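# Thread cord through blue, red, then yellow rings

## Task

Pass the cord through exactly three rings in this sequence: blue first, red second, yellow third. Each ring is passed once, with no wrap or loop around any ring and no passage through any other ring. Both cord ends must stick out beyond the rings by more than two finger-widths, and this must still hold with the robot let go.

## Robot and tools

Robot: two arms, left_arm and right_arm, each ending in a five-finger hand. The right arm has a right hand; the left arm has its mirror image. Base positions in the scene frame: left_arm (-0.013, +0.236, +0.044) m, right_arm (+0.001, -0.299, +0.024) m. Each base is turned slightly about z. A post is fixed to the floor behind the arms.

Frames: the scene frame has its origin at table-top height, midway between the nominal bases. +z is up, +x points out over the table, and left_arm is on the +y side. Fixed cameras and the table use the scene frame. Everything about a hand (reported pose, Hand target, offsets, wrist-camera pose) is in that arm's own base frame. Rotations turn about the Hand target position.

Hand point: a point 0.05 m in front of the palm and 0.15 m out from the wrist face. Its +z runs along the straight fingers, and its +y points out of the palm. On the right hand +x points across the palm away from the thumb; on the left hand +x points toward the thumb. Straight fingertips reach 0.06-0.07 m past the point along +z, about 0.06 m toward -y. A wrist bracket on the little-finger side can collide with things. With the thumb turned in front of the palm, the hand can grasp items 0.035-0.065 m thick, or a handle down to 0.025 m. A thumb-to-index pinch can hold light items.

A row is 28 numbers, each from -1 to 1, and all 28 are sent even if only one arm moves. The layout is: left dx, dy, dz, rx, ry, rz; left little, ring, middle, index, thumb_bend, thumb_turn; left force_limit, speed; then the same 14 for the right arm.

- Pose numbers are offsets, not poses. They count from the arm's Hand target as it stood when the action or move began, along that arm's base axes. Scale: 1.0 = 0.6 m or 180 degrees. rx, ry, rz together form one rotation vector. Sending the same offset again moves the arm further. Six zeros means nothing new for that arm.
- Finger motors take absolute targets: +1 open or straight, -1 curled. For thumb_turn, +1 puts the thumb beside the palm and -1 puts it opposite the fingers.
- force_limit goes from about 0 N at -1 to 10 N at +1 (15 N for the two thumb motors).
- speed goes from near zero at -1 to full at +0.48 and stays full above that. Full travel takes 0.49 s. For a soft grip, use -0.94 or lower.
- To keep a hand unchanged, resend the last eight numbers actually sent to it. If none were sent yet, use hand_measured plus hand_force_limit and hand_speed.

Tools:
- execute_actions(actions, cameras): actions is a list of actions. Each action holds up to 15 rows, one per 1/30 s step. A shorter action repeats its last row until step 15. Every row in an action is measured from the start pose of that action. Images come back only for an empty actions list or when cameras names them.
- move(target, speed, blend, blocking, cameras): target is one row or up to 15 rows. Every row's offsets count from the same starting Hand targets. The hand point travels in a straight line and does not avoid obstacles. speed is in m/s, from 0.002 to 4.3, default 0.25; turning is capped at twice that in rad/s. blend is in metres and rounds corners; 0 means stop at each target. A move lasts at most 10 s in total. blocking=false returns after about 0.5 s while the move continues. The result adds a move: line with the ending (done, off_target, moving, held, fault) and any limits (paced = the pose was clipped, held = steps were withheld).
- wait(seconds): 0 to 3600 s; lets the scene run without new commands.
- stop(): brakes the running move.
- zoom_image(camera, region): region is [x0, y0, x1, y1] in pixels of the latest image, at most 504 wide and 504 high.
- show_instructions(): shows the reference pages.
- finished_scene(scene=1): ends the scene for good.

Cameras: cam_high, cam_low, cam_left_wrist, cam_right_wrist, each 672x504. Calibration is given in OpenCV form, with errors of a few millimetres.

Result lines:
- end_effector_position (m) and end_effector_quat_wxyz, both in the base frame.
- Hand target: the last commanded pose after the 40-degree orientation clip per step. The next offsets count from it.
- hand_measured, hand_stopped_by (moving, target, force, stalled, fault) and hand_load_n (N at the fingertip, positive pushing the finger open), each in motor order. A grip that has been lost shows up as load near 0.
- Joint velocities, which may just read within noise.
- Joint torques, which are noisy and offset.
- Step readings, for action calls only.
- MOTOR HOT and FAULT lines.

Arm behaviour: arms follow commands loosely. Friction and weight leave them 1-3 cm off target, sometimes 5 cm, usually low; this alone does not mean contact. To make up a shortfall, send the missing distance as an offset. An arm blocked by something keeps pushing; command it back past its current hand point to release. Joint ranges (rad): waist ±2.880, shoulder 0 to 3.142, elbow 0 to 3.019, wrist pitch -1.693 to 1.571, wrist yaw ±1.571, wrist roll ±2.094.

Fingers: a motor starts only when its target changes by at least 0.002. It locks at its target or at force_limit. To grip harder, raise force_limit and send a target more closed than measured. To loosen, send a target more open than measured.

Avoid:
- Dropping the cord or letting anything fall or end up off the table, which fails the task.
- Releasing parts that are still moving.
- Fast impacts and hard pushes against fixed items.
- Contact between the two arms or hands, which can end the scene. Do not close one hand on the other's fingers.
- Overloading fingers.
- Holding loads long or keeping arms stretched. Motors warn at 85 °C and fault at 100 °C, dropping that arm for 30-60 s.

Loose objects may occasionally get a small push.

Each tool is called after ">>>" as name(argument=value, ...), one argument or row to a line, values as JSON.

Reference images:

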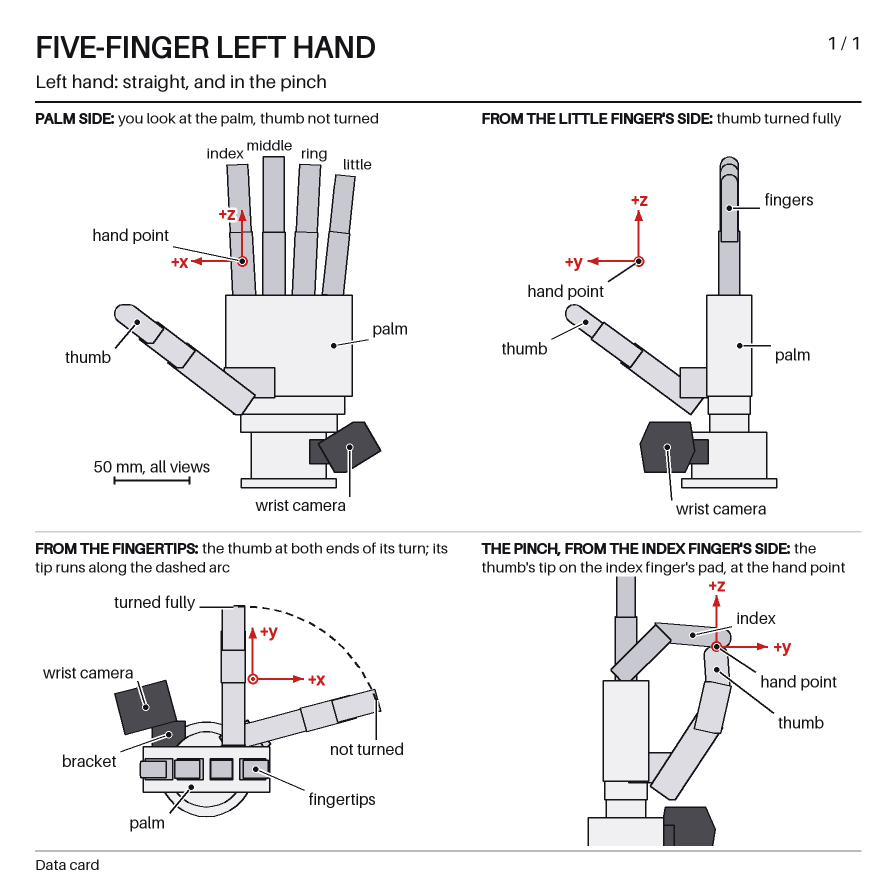

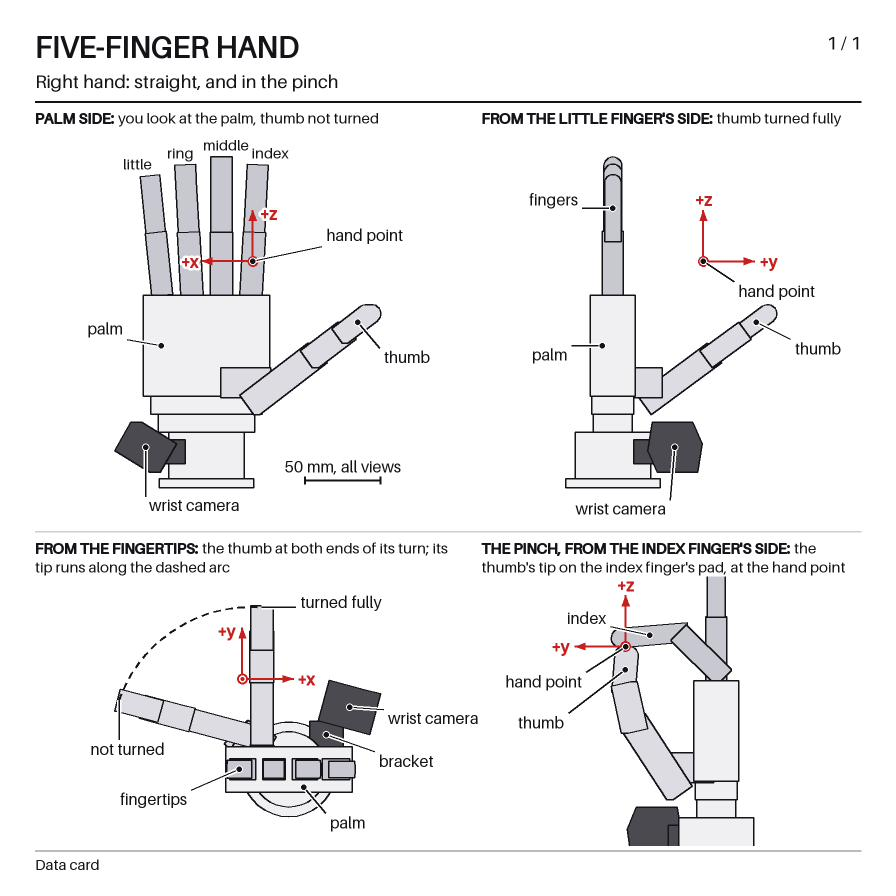

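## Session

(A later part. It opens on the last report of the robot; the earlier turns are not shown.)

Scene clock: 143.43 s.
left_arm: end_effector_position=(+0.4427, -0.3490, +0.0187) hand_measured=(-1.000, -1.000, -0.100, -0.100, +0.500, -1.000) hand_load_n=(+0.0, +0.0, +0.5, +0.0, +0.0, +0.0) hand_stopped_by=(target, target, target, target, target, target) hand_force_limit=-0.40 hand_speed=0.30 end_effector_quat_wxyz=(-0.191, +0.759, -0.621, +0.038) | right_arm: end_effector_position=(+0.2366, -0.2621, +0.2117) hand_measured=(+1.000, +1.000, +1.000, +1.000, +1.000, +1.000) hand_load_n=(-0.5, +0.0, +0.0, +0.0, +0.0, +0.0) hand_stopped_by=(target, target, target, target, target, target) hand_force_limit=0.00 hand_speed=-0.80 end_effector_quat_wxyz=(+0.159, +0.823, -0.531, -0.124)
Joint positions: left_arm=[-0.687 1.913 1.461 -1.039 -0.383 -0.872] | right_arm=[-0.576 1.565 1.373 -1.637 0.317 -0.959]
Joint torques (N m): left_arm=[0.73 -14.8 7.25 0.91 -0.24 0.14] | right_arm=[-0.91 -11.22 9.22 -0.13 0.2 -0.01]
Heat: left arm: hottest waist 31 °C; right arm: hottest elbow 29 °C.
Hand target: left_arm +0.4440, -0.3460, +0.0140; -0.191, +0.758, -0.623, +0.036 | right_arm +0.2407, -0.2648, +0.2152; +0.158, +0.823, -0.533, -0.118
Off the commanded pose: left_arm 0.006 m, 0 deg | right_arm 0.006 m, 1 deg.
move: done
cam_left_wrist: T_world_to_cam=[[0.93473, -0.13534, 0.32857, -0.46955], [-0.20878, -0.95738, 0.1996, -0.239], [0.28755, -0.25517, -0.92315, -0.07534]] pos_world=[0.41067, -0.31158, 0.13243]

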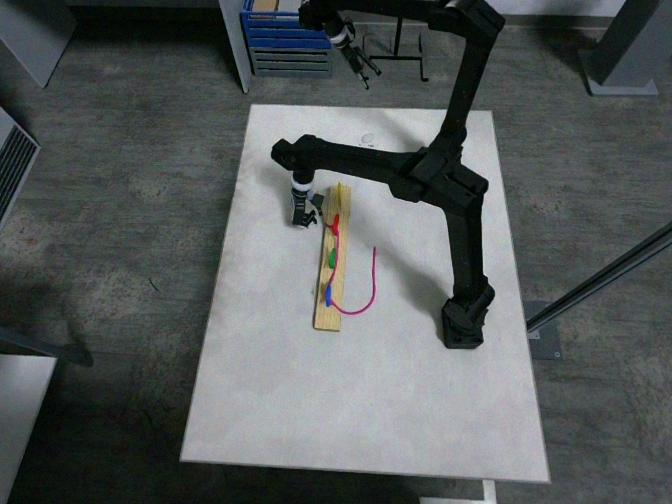

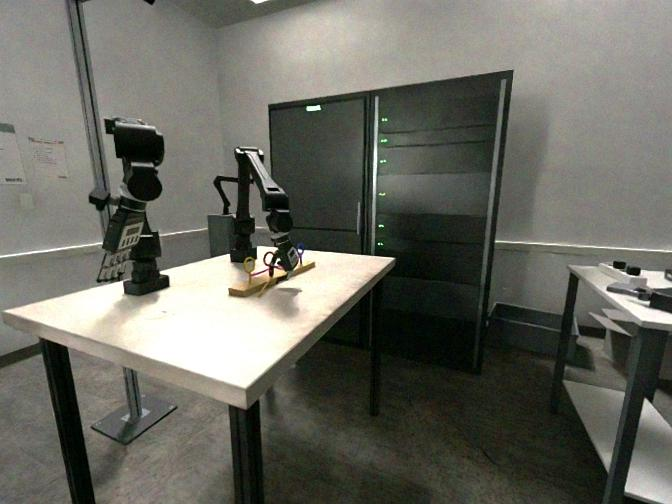

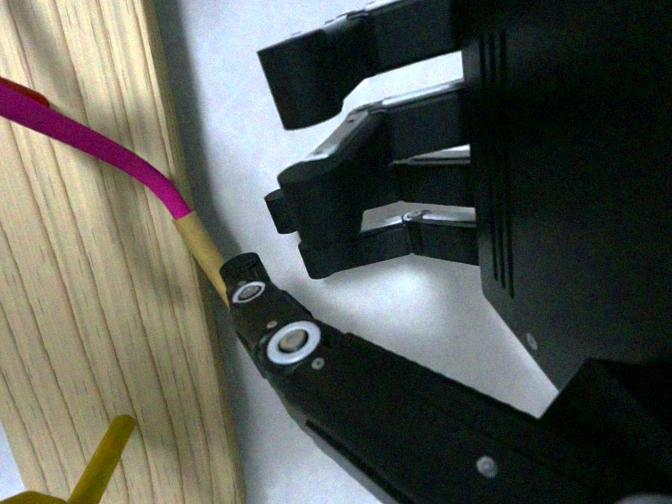

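>>> move(
  target=[0,0,-0.0233,0,0,0,-1,-1,-0.1,-0.1,0.5,-1,-0.4,0.3,0,0,0,0,0,0,1,1,1,1,1,1,0,-0.8],
  speed=0.04,
  cameras=["cam_high","cam_low","cam_left_wrist"],
)

>>> zoom_image(
  camera="cam_high",
  region=[280, 150, 360, 230],
)

>>> zoom_image(
  camera="cam_low",
  region=[230, 230, 310, 310],
)

Scene clock: 145.70 s.
left_arm: end_effector_position=(+0.4434, -0.3495, +0.0067) hand_measured=(-1.000, -1.000, -0.100, -0.100, +0.500, -1.000) hand_load_n=(+0.0, +0.0, +0.0, +0.0, +0.0, +0.0) hand_stopped_by=(target, target, target, target, target, target) hand_force_limit=-0.40 hand_speed=0.30 end_effector_quat_wxyz=(-0.191, +0.759, -0.621, +0.040) | right_arm: end_effector_position=(+0.2366, -0.2621, +0.2117) hand_measured=(+1.000, +1.000, +1.000, +1.000, +1.000, +1.000) hand_load_n=(+0.0, +0.0, +0.0, +0.0, +0.0, +0.0) hand_stopped_by=(target, target, target, target, target, target) hand_force_limit=0.00 hand_speed=-0.80 end_effector_quat_wxyz=(+0.159, +0.823, -0.531, -0.124)
Joint positions: left_arm=[-0.687 1.926 1.447 -1.008 -0.383 -0.871] | right_arm=[-0.576 1.565 1.373 -1.637 0.317 -0.959]
Joint torques (N m): left_arm=[0.5 -14.92 6.95 1.06 -0.22 0.14] | right_arm=[-0.85 -11.28 9.22 -0.1 0.2 -0.02]
Heat: left arm: hottest waist 31 °C; right arm: hottest elbow 29 °C.
Hand target: left_arm +0.4440, -0.3460, +0.0001; -0.191, +0.758, -0.623, +0.036 | right_arm +0.2407, -0.2648, +0.2152; +0.158, +0.823, -0.533, -0.118
Off the commanded pose: left_arm 0.008 m, 1 deg | right_arm 0.006 m, 1 deg.
move: done
cam_left_wrist: T_world_to_cam=[[0.93371, -0.13526, 0.33149, -0.46587], [-0.21003, -0.95677, 0.20118, -0.23626], [0.28995, -0.25747, -0.92176, -0.08858]] pos_world=[0.41105, -0.31187, 0.12032]

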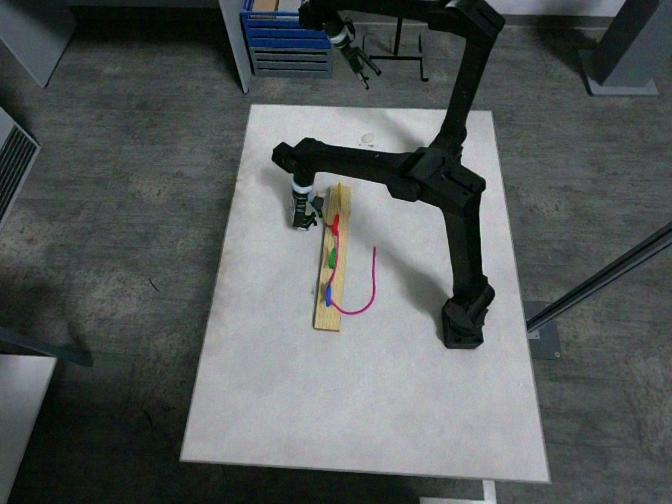

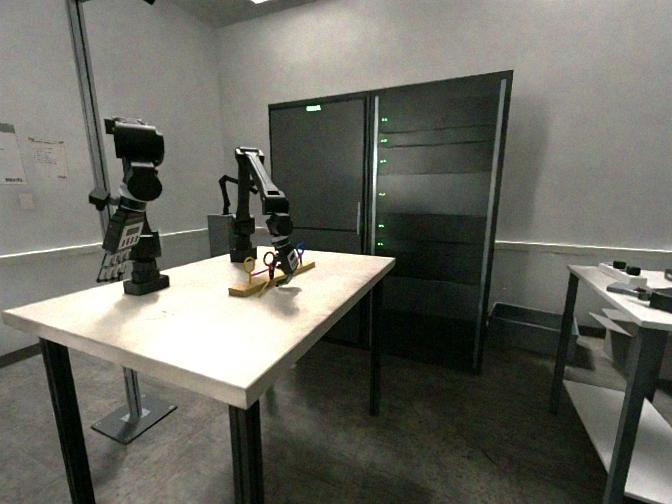

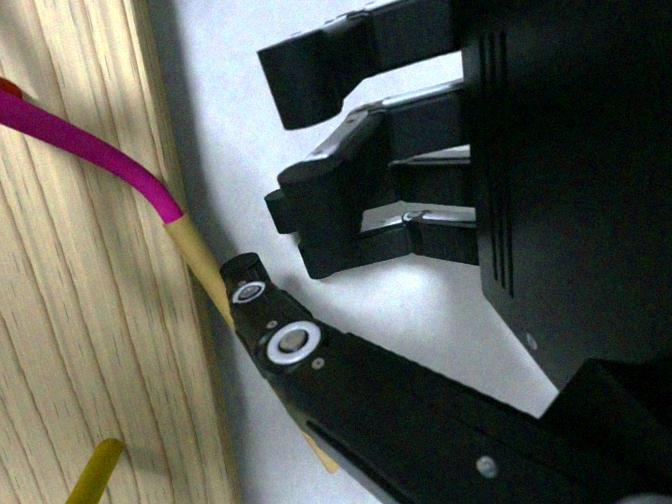

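Scaled by 6.300 from the camera's image (finer frame: 960x720).

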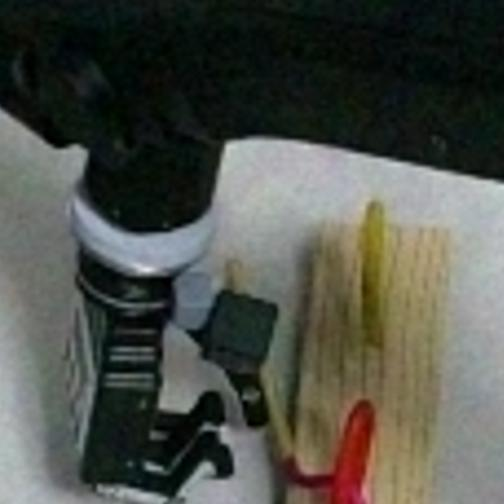

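Scaled by 6.300 from the camera's image (finer frame: 960x720).

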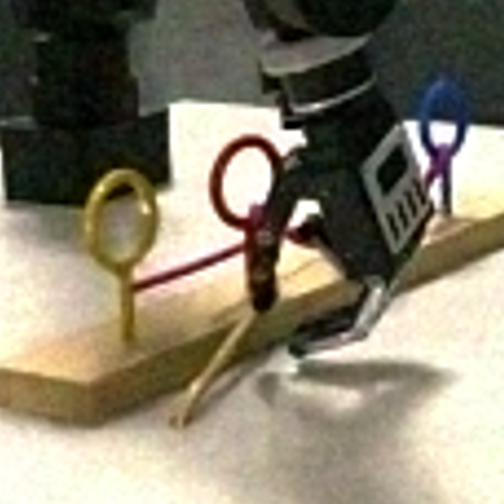

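>>> move(
  target=[0,0,-0.011,0,0,0,-1,-1,-0.1,-0.1,0.5,-1,-0.4,0.3,0,0,0,0,0,0,1,1,1,1,1,1,0,-0.8],
  speed=0.04,
  cameras=["cam_high","cam_low","cam_left_wrist"],
)

>>> zoom_image(
  camera="cam_low",
  region=[250, 250, 310, 310],
)

Scene clock: 147.27 s.
left_arm: end_effector_position=(+0.4439, -0.3499, +0.0015) hand_measured=(-1.000, -1.000, -0.100, -0.100, +0.500, -1.000) hand_load_n=(+0.0, +0.0, +0.0, +0.0, +0.0, +0.0) hand_stopped_by=(target, target, target, target, target, target) hand_force_limit=-0.40 hand_speed=0.30 end_effector_quat_wxyz=(-0.191, +0.759, -0.621, +0.041) | right_arm: end_effector_position=(+0.2366, -0.2621, +0.2117) hand_measured=(+1.000, +1.000, +1.000, +1.000, +1.000, +1.000) hand_load_n=(+0.0, +0.0, +0.0, +0.0, +0.0, +0.0) hand_stopped_by=(target, target, target, target, target, target) hand_force_limit=0.00 hand_speed=-0.80 end_effector_quat_wxyz=(+0.159, +0.823, -0.531, -0.124)
Joint positions: left_arm=[-0.687 1.933 1.442 -0.993 -0.383 -0.871] | right_arm=[-0.576 1.565 1.373 -1.637 0.317 -0.959]
Joint torques (N m): left_arm=[0.44 -15.09 7.01 0.99 -0.25 0.13] | right_arm=[-0.79 -11.28 9.24 -0.1 0.2 -0.01]
Heat: left arm: hottest waist 31 °C; right arm: hottest elbow 29 °C.
Hand target: left_arm +0.4441, -0.3460, -0.0065; -0.191, +0.758, -0.623, +0.036 | right_arm +0.2407, -0.2648, +0.2152; +0.158, +0.823, -0.533, -0.118
Off the commanded pose: left_arm 0.009 m, 1 deg | right_arm 0.006 m, 1 deg.
move: done
cam_left_wrist: T_world_to_cam=[[0.93303, -0.1347, 0.33363, -0.4642], [-0.21042, -0.95645, 0.20231, -0.23518], [0.29185, -0.25897, -0.92074, -0.09497]] pos_world=[0.41134, -0.31206, 0.11501]

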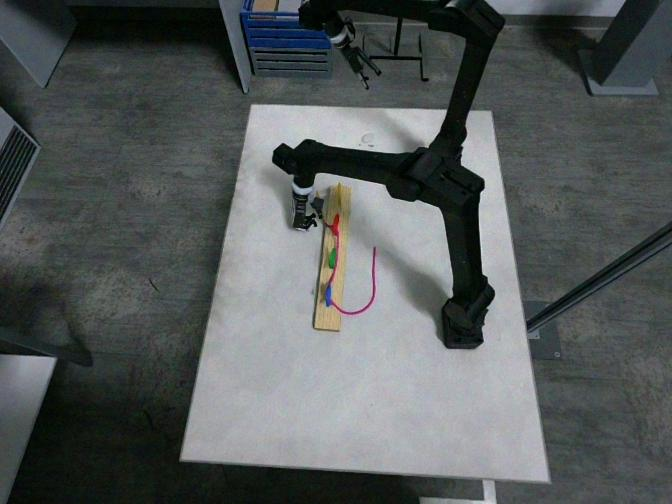

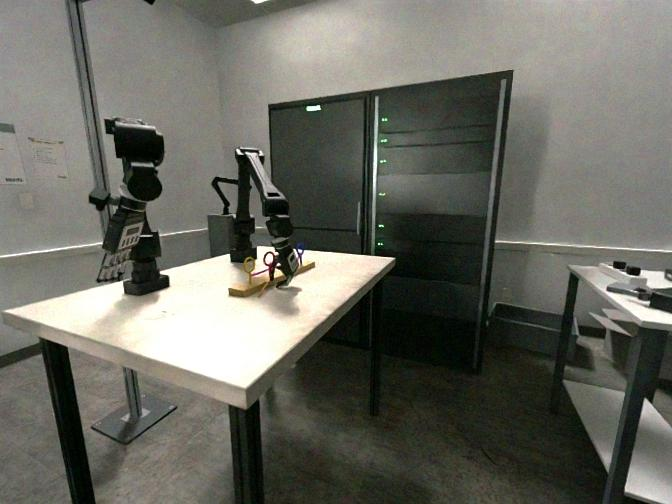

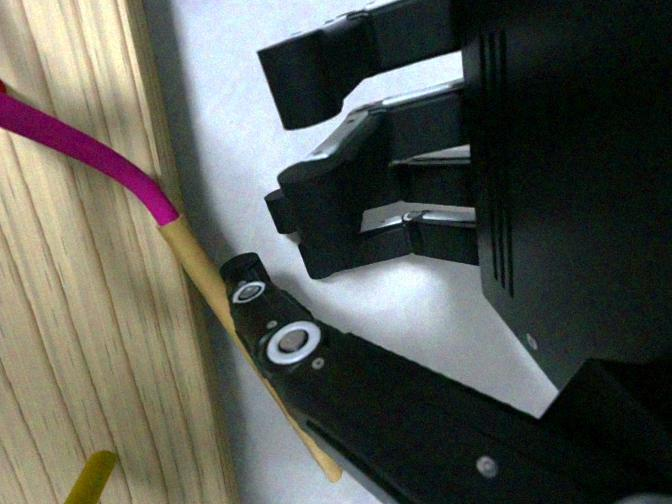

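Scaled by 8.400 from the camera's image (finer frame: 960x720).

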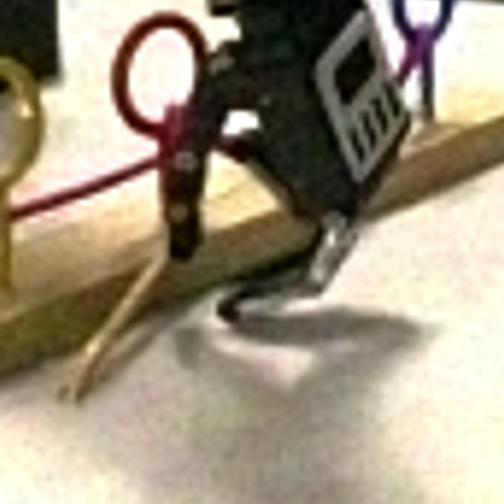

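>>> move(
  target=[-0.041,-0.0095,0.01,0,0,0,-1,-1,-0.1,-0.1,0.5,-1,-0.4,0.3,0,0,0,0,0,0,1,1,1,1,1,1,0,-0.8],
  speed=0.04,
  cameras=["cam_high","cam_low","cam_left_wrist"],
)

>>> zoom_image(
  camera="cam_low",
  region=[250, 250, 310, 310],
)

>>> zoom_image(
  camera="cam_high",
  region=[290, 180, 350, 240],
)

Scene clock: 153.23 s.
left_arm: end_effector_position=(+0.4302, -0.3496, +0.0008) hand_measured=(-1.000, -1.000, -0.100, -0.100, +0.500, -1.000) hand_load_n=(+0.0, +0.5, +0.0, +0.0, -2.0, -1.0) hand_stopped_by=(target, target, target, target, target, target) hand_force_limit=-0.40 hand_speed=0.30 end_effector_quat_wxyz=(-0.193, +0.759, -0.620, +0.039) | right_arm: end_effector_position=(+0.2366, -0.2621, +0.2117) hand_measured=(+1.000, +1.000, +1.000, +1.000, +1.000, +1.000) hand_load_n=(+0.0, +0.0, +0.0, +0.0, +0.0, +0.0) hand_stopped_by=(target, target, target, target, target, target) hand_force_limit=0.00 hand_speed=-0.80 end_effector_quat_wxyz=(+0.159, +0.823, -0.531, -0.124)
Joint positions: left_arm=[-0.704 1.913 1.408 -0.991 -0.389 -0.89] | right_arm=[-0.576 1.565 1.373 -1.637 0.317 -0.959]
Joint torques (N m): left_arm=[-1.03 -16.15 5.86 0.66 -0.14 -0.07] | right_arm=[-0.79 -11.4 9.22 -0.14 0.2 -0.01]
Heat: left arm: hottest waist 31 °C; right arm: hottest elbow 29 °C.
Hand target: left_arm +0.4194, -0.3517, -0.0006; -0.191, +0.758, -0.623, +0.036 | right_arm +0.2407, -0.2648, +0.2152; +0.158, +0.823, -0.533, -0.118
Off the commanded pose: left_arm 0.011 m, 1 deg | right_arm 0.006 m, 1 deg.
move: off_target (left_arm)
cam_left_wrist: T_world_to_cam=[[0.93333, -0.13576, 0.33237, -0.45157], [-0.2095, -0.95774, 0.19709, -0.23844], [0.29157, -0.25358, -0.92233, -0.08962]] pos_world=[0.39764, -0.31239, 0.11442]

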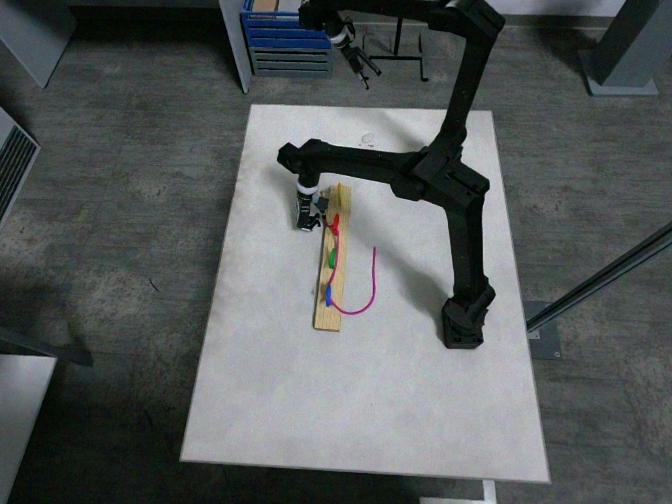

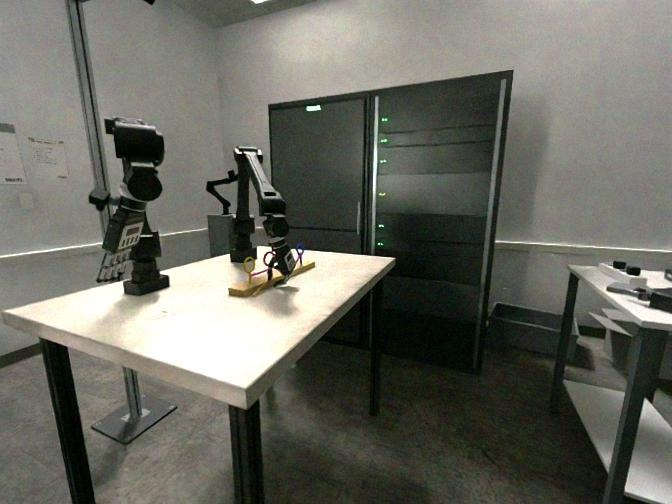

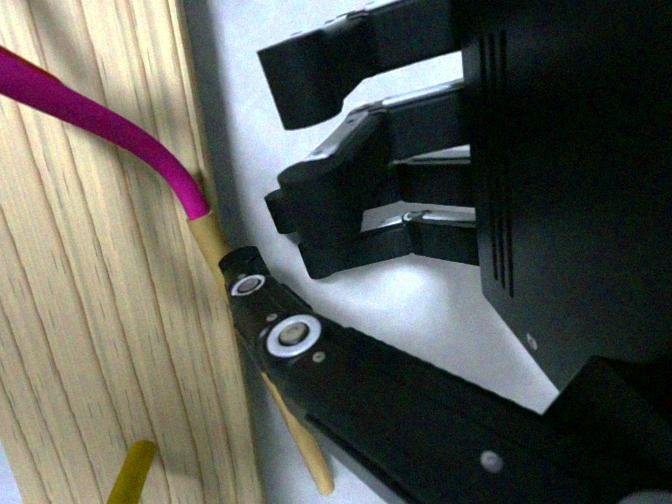

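Scaled by 8.400 from the camera's image (finer frame: 960x720).

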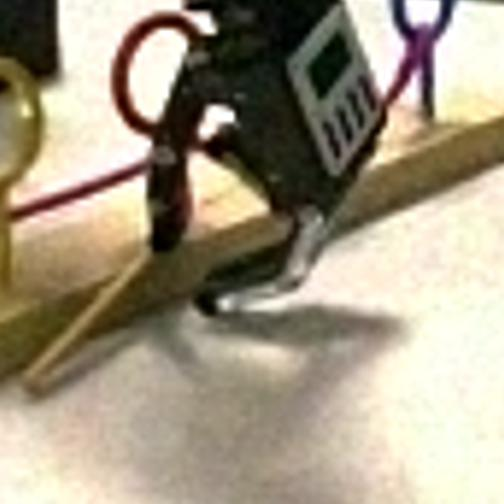

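Scaled by 8.400 from the camera's image (finer frame: 960x720).

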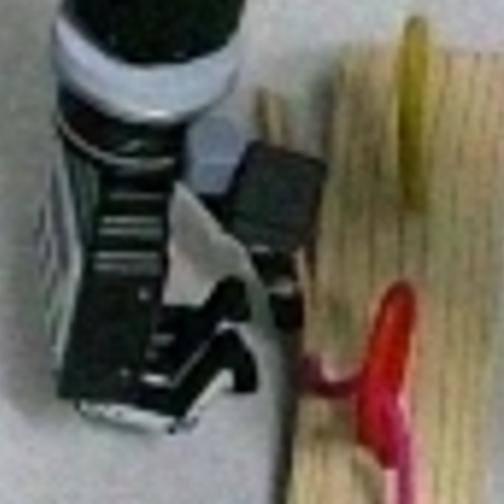

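>>> move(
  target=[
    [0,0,0,0,0,0,-1,-1,-0.1,-0.1,1,-1,-0.4,-0.2,0,0,0,0,0,0,1,1,1,1,1,1,0,-0.8],
    [0.06,0.01,0.02,0,0,0,-1,-1,-0.1,-0.1,1,-1,-0.4,0.3,0,0,0,0,0,0,1,1,1,1,1,1,0,-0.8],
    [0.1,0.02,0.25,0,0,0,-1,-1,-0.1,1,1,-1,-0.4,0.3,0,0,0,0,0,0,1,1,1,1,1,1,0,-0.8],
  ],
  speed=[0.05,0.05,0.2],
  cameras=["cam_high","cam_low","cam_left_wrist"],
)

>>> zoom_image(
  camera="cam_high",
  region=[280, 160, 360, 240],
)

>>> zoom_image(
  camera="cam_low",
  region=[230, 230, 310, 310],
)

Scene clock: 162.67 s.
left_arm: end_effector_position=(+0.4680, -0.3354, +0.1281) hand_measured=(-1.000, -1.000, -0.100, +1.000, +1.000, -1.000) hand_load_n=(+0.0, +0.0, +0.0, +0.0, +0.0, +0.0) hand_stopped_by=(target, target, target, target, target, target) hand_force_limit=-0.40 hand_speed=0.30 end_effector_quat_wxyz=(-0.191, +0.757, -0.625, +0.017) | right_arm: end_effector_position=(+0.2366, -0.2621, +0.2117) hand_measured=(+1.000, +1.000, +1.000, +1.000, +1.000, +1.000) hand_load_n=(+0.0, +0.0, +0.0, +0.0, -0.5, +0.0) hand_stopped_by=(target, target, target, target, target, target) hand_force_limit=0.00 hand_speed=-0.80 end_effector_quat_wxyz=(+0.159, +0.823, -0.531, -0.124)
Joint positions: left_arm=[-0.642 1.881 1.715 -1.349 -0.381 -0.821] | right_arm=[-0.576 1.565 1.373 -1.637 0.317 -0.959]
Joint torques (N m): left_arm=[0.38 -16.73 12.41 0.28 -0.14 0.15] | right_arm=[-0.91 -11.28 9.22 -0.13 0.21 -0.02]
Heat: left arm: hottest waist 31 °C; right arm: hottest elbow 29 °C.
Hand target: left_arm +0.4793, -0.3397, +0.1494; -0.191, +0.758, -0.623, +0.036 | right_arm +0.2407, -0.2648, +0.2152; +0.158, +0.823, -0.533, -0.118
Off the commanded pose: left_arm 0.024 m, 2 deg | right_arm 0.006 m, 1 deg.
move: off_target (left_arm); target 2's new numbers were sent with left_arm's hand 0.019 m and 1 deg from that target; target 3's new numbers were sent with left_arm's hand 0.024 m and 2 deg from that target
cam_left_wrist: T_world_to_cam=[[0.94493, -0.14564, 0.29307, -0.53109], [-0.20407, -0.96231, 0.17975, -0.24394], [0.25584, -0.22966, -0.93904, 0.04729]] pos_world=[0.43997, -0.30124, 0.2439]

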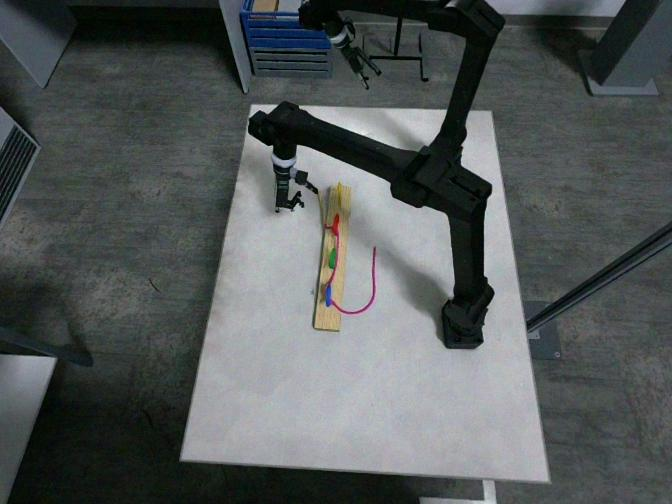

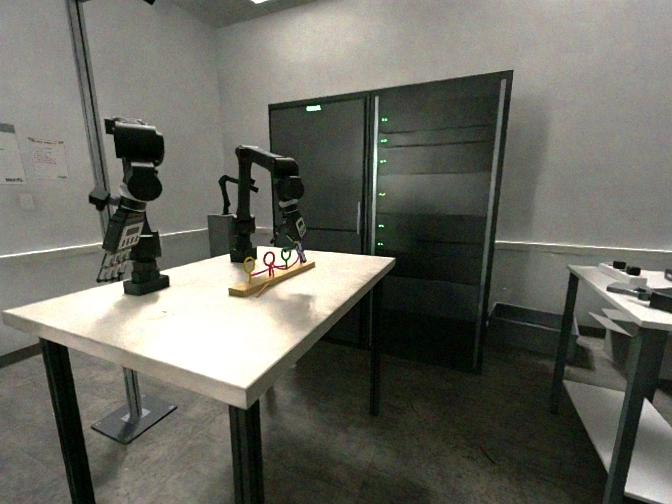

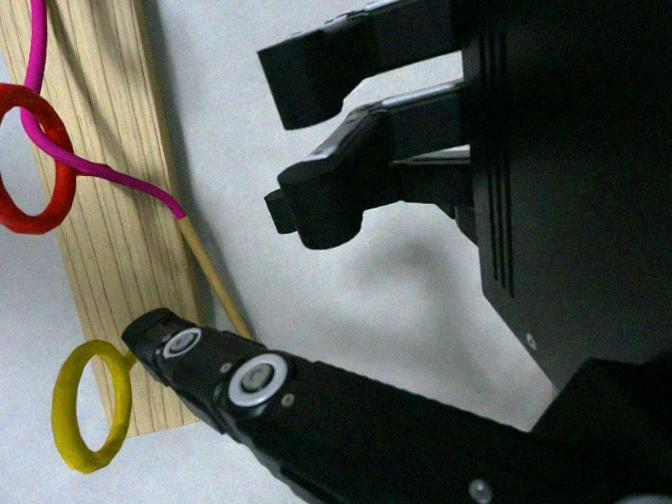

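Scaled by 6.300 from the camera's image (finer frame: 960x720).

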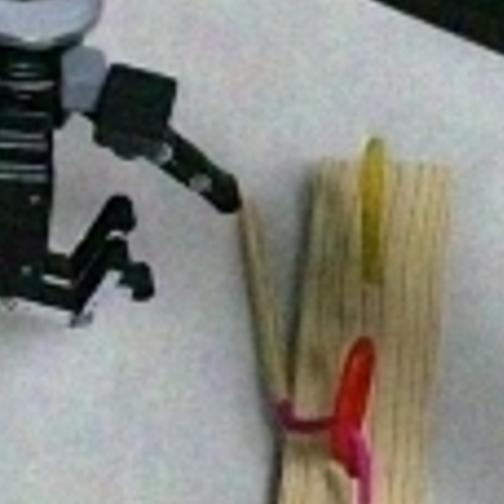

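Scaled by 6.300 from the camera's image (finer frame: 960x720).

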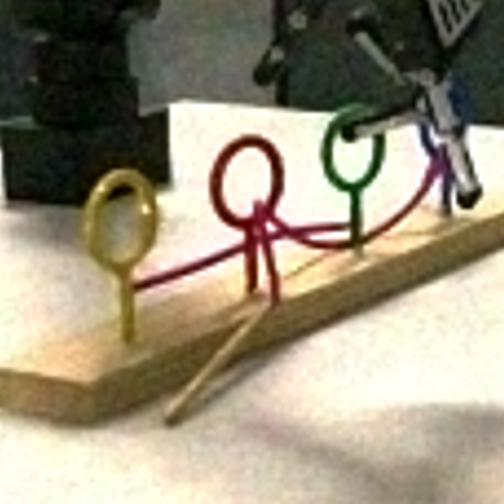

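>>> move(
  target=[-0.098,-0.06,-0.007,0.0265,0.140,-0.5536,-1,-1,-1,1,0.0,-1,-0.4,0.3,0,0,0,0,0,0,1,1,1,1,1,1,0,-0.8],
  speed=0.3,
  cameras=["cam_high","cam_low","cam_left_wrist"],
)

>>> zoom_image(
  camera="cam_high",
  region=[280, 150, 360, 230],
)

>>> zoom_image(
  camera="cam_low",
  region=[230, 210, 310, 290],
)

Scene clock: 169.83 s.
left_arm: end_effector_position=(+0.4113, -0.3643, +0.1350) hand_measured=(-1.000, -1.000, -0.988, +1.000, +0.456, -1.000) hand_load_n=(+0.0, +0.0, +7.0, +0.0, +9.5, +0.5) hand_stopped_by=(target, target, force, target, force, target) hand_force_limit=-0.40 hand_speed=0.30 end_effector_quat_wxyz=(-0.010, -0.007, +1.000, +0.012) | right_arm: end_effector_position=(+0.2366, -0.2621, +0.2117) hand_measured=(+1.000, +1.000, +1.000, +1.000, +1.000, +1.000) hand_load_n=(+0.0, +0.0, +0.0, +0.0, +0.0, +0.0) hand_stopped_by=(target, target, target, target, target, target) hand_force_limit=0.00 hand_speed=-0.80 end_effector_quat_wxyz=(+0.159, +0.823, -0.531, -0.124)
Joint positions: left_arm=[-0.764 2.004 1.887 -1.486 -0.003 0.792] | right_arm=[-0.576 1.565 1.373 -1.637 0.317 -0.959]
Joint torques (N m): left_arm=[0.21 -16.62 13.03 0.08 0.12 0.12] | right_arm=[-0.91 -11.46 9.21 -0.12 0.2 -0.01]
Heat: left arm: hottest waist 31 °C; right arm: hottest elbow 29 °C.
Hand target: left_arm +0.4205, -0.3758, +0.1452; +0.000, +0.000, +1.000, +0.001 | right_arm +0.2407, -0.2648, +0.2152; +0.158, +0.823, -0.533, -0.118
Off the commanded pose: left_arm 0.018 m, 2 deg | right_arm 0.006 m, 1 deg.
move: off_target (left_arm)
cam_left_wrist: T_world_to_cam=[[-0.26673, -0.9628, 0.04316, -0.24925], [-0.8276, 0.25177, 0.50169, 0.37087], [-0.49389, 0.0981, -0.86397, 0.47923]] pos_world=[0.47713, -0.38036, 0.23874]

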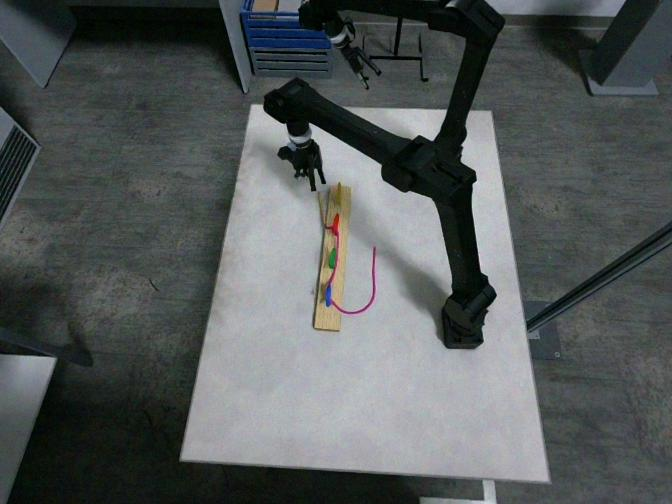

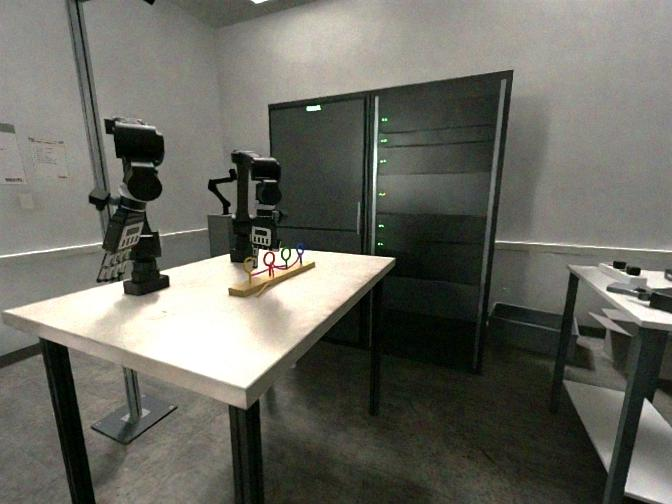

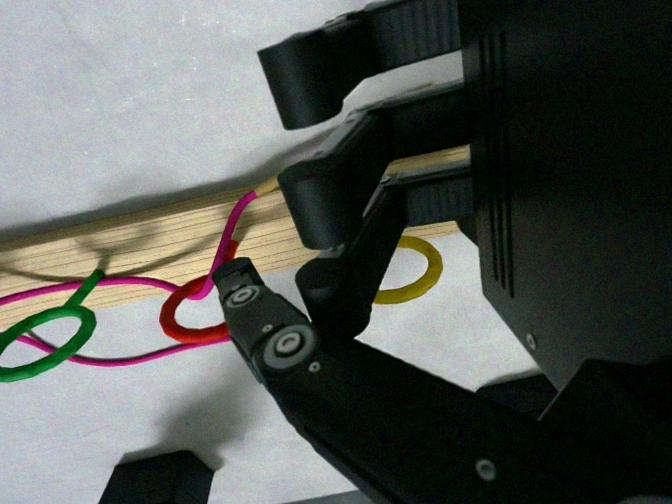

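Scaled by 6.300 from the camera's image (finer frame: 960x720).

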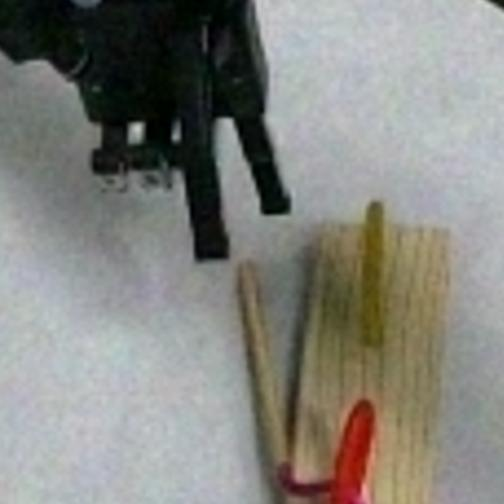

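Scaled by 6.300 from the camera's image (finer frame: 960x720).

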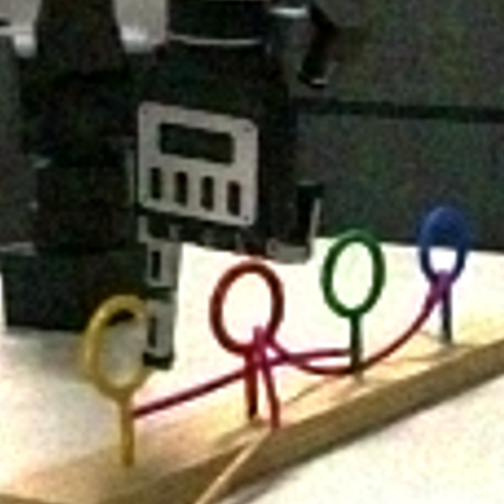

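>>> move(
  target=[
    [0,0,0,0,0,0,-1,-1,-0.9,1,0.7,-1,-0.4,0.0,0,0,0,0,0,0,1,1,1,1,1,1,0,-0.8],
    [-0.001,0,-0.138,0,0,0,-1,-1,-0.9,1,0.7,-1,-0.4,0.3,0,0,0,0,0,0,1,1,1,1,1,1,0,-0.8],
  ],
  speed=0.1,
  cameras=["cam_high","cam_low","cam_left_wrist"],
)

>>> zoom_image(
  camera="cam_high",
  region=[280, 150, 360, 230],
)

>>> zoom_image(
  camera="cam_low",
  region=[230, 230, 310, 310],
)

Scene clock: 174.53 s.
left_arm: end_effector_position=(+0.4208, -0.3735, +0.0663) hand_measured=(-1.000, -1.000, -0.900, +1.000, +0.700, -1.000) hand_load_n=(+0.0, +0.5, +0.0, +0.0, +0.0, +0.0) hand_stopped_by=(target, target, target, target, target, target) hand_force_limit=-0.40 hand_speed=0.30 end_effector_quat_wxyz=(+0.000, -0.007, +1.000, +0.002) | right_arm: end_effector_position=(+0.2366, -0.2621, +0.2117) hand_measured=(+1.000, +1.000, +1.000, +1.000, +1.000, +1.000) hand_load_n=(+0.0, +0.0, +0.0, +0.0, +0.0, +0.0) hand_stopped_by=(target, target, target, target, target, target) hand_force_limit=0.00 hand_speed=-0.80 end_effector_quat_wxyz=(+0.159, +0.823, -0.531, -0.124)
Joint positions: left_arm=[-0.764 2.056 1.793 -1.31 -0.003 0.793] | right_arm=[-0.576 1.565 1.373 -1.637 0.317 -0.959]
Joint torques (N m): left_arm=[-0.38 -17.67 7.91 0.9 0.11 0.12] | right_arm=[-0.85 -11.4 9.22 -0.12 0.2 -0.02]
Heat: left arm: hottest waist 31 °C; right arm: hottest elbow 30 °C.
Hand target: left_arm +0.4199, -0.3758, +0.0624; -0.001, +0.000, +1.000, +0.001 | right_arm +0.2407, -0.2648, +0.2152; +0.158, +0.823, -0.533, -0.118
Off the commanded pose: left_arm 0.005 m, 1 deg | right_arm 0.006 m, 1 deg.
move: done
cam_left_wrist: T_world_to_cam=[[-0.26845, -0.9616, 0.05717, -0.25232], [-0.83756, 0.26231, 0.47926, 0.42511], [-0.47585, 0.08077, -0.87581, 0.41231]] pos_world=[0.48452, -0.38744, 0.1718]

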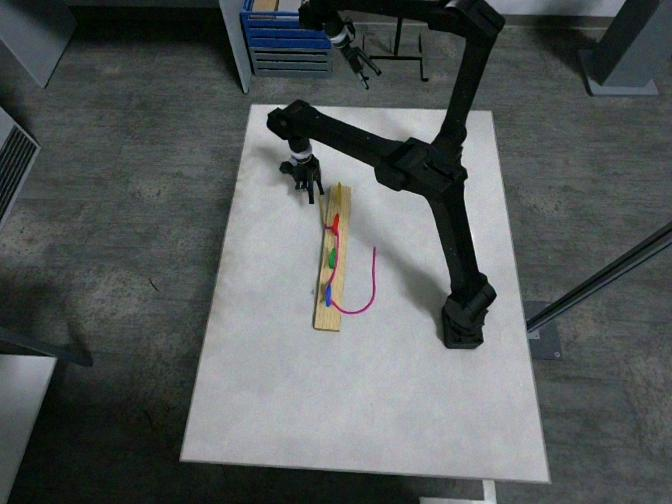

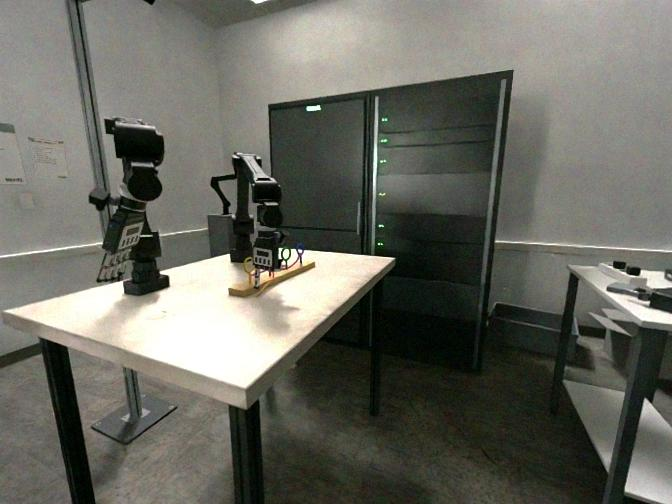

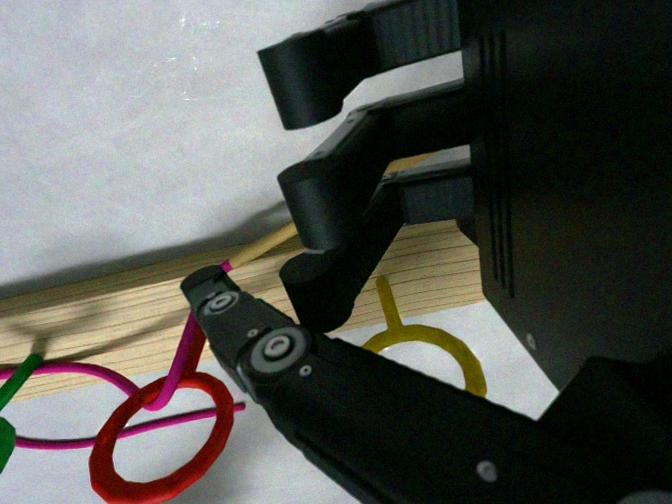

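Scaled by 6.300 from the camera's image (finer frame: 960x720).

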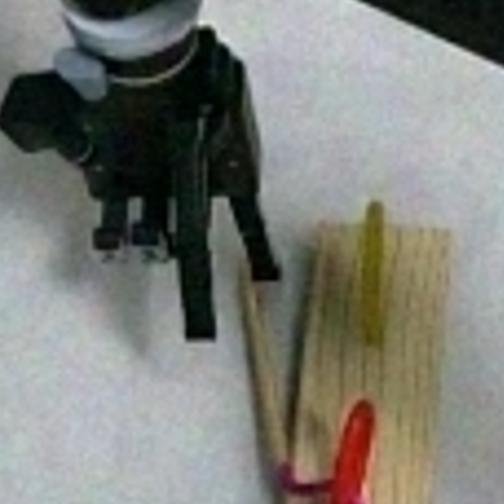

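Scaled by 6.300 from the camera's image (finer frame: 960x720).

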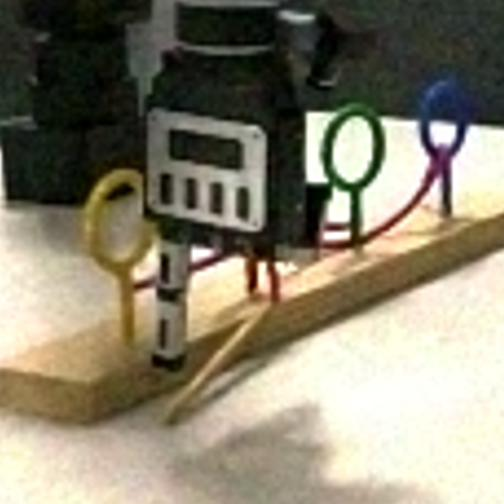

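>>> move(
  target=[
    [-0.011,-0.004,0,0,0,0,-1,-1,-0.9,1,0.7,-1,-0.4,0.0,0,0,0,0,0,0,1,1,1,1,1,1,0,-0.8],
    [-0.011,-0.004,-0.028,0,0,0,-1,-1,-0.9,1,0.7,-1,-0.4,0.3,0,0,0,0,0,0,1,1,1,1,1,1,0,-0.8],
  ],
  speed=0.04,
  cameras=["cam_high","cam_low"],
)

>>> zoom_image(
  camera="cam_high",
  region=[280, 150, 360, 230],
)

>>> zoom_image(
  camera="cam_low",
  region=[230, 230, 310, 310],
)

Scene clock: 178.53 s.
left_arm: end_effector_position=(+0.4172, -0.3753, +0.0532) hand_measured=(-1.000, -1.000, -0.900, +1.000, +0.700, -1.000) hand_load_n=(+0.0, +0.0, +0.0, +0.0, +0.0, +0.0) hand_stopped_by=(target, target, target, target, target, target) hand_force_limit=-0.40 hand_speed=0.30 end_effector_quat_wxyz=(+0.003, -0.004, +1.000, -0.001) | right_arm: end_effector_position=(+0.2366, -0.2621, +0.2117) hand_measured=(+1.000, +1.000, +1.000, +1.000, +1.000, +1.000) hand_load_n=(+0.0, +0.0, +0.0, +0.0, +0.0, +0.0) hand_stopped_by=(target, target, target, target, target, target) hand_force_limit=0.00 hand_speed=-0.80 end_effector_quat_wxyz=(+0.159, +0.823, -0.531, -0.124)
Joint positions: left_arm=[-0.771 2.056 1.758 -1.268 -0.003 0.793] | right_arm=[-0.576 1.565 1.373 -1.637 0.317 -0.959]
Joint torques (N m): left_arm=[-0.21 -17.14 7.46 0.84 0.12 0.02] | right_arm=[-0.91 -11.46 9.2 -0.14 0.21 -0.01]
Heat: left arm: hottest waist 31 °C; right arm: hottest elbow 30 °C.
Hand target: left_arm +0.4135, -0.3781, +0.0456; +0.000, +0.000, +1.000, +0.001 | right_arm +0.2407, -0.2648, +0.2152; +0.158, +0.823, -0.533, -0.118
Off the commanded pose: left_arm 0.009 m, 1 deg | right_arm 0.006 m, 1 deg.
move: done

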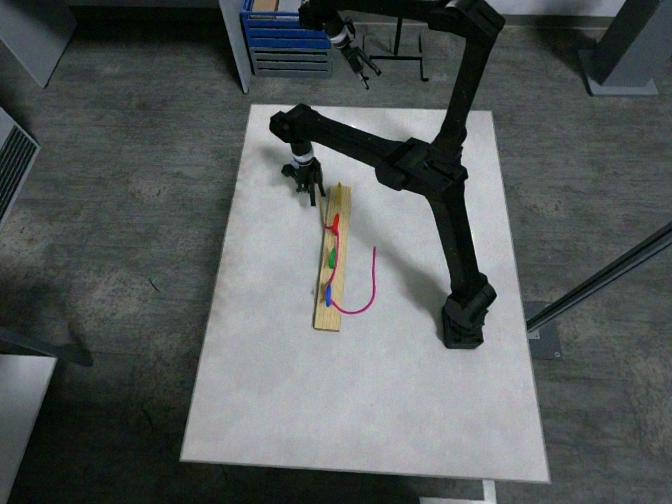

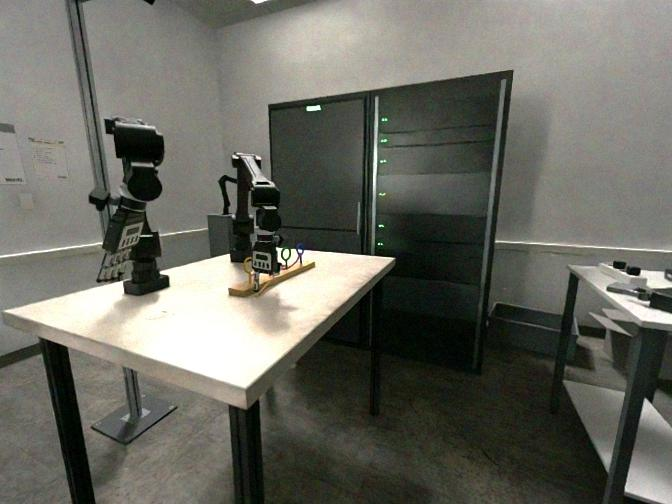

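Scaled by 6.300 from the camera's image (finer frame: 960x720).

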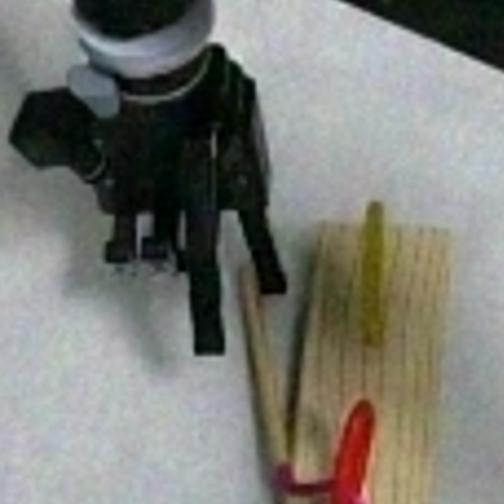

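Scaled by 6.300 from the camera's image (finer frame: 960x720).

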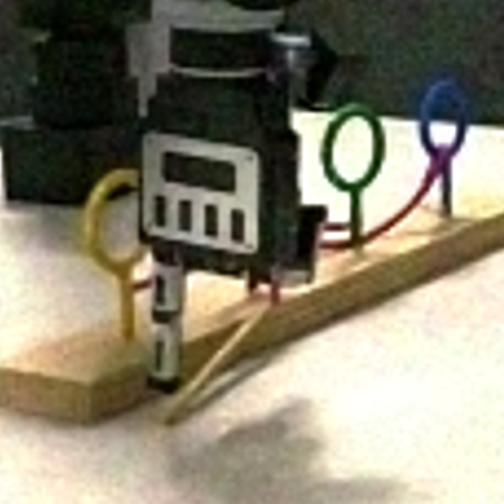

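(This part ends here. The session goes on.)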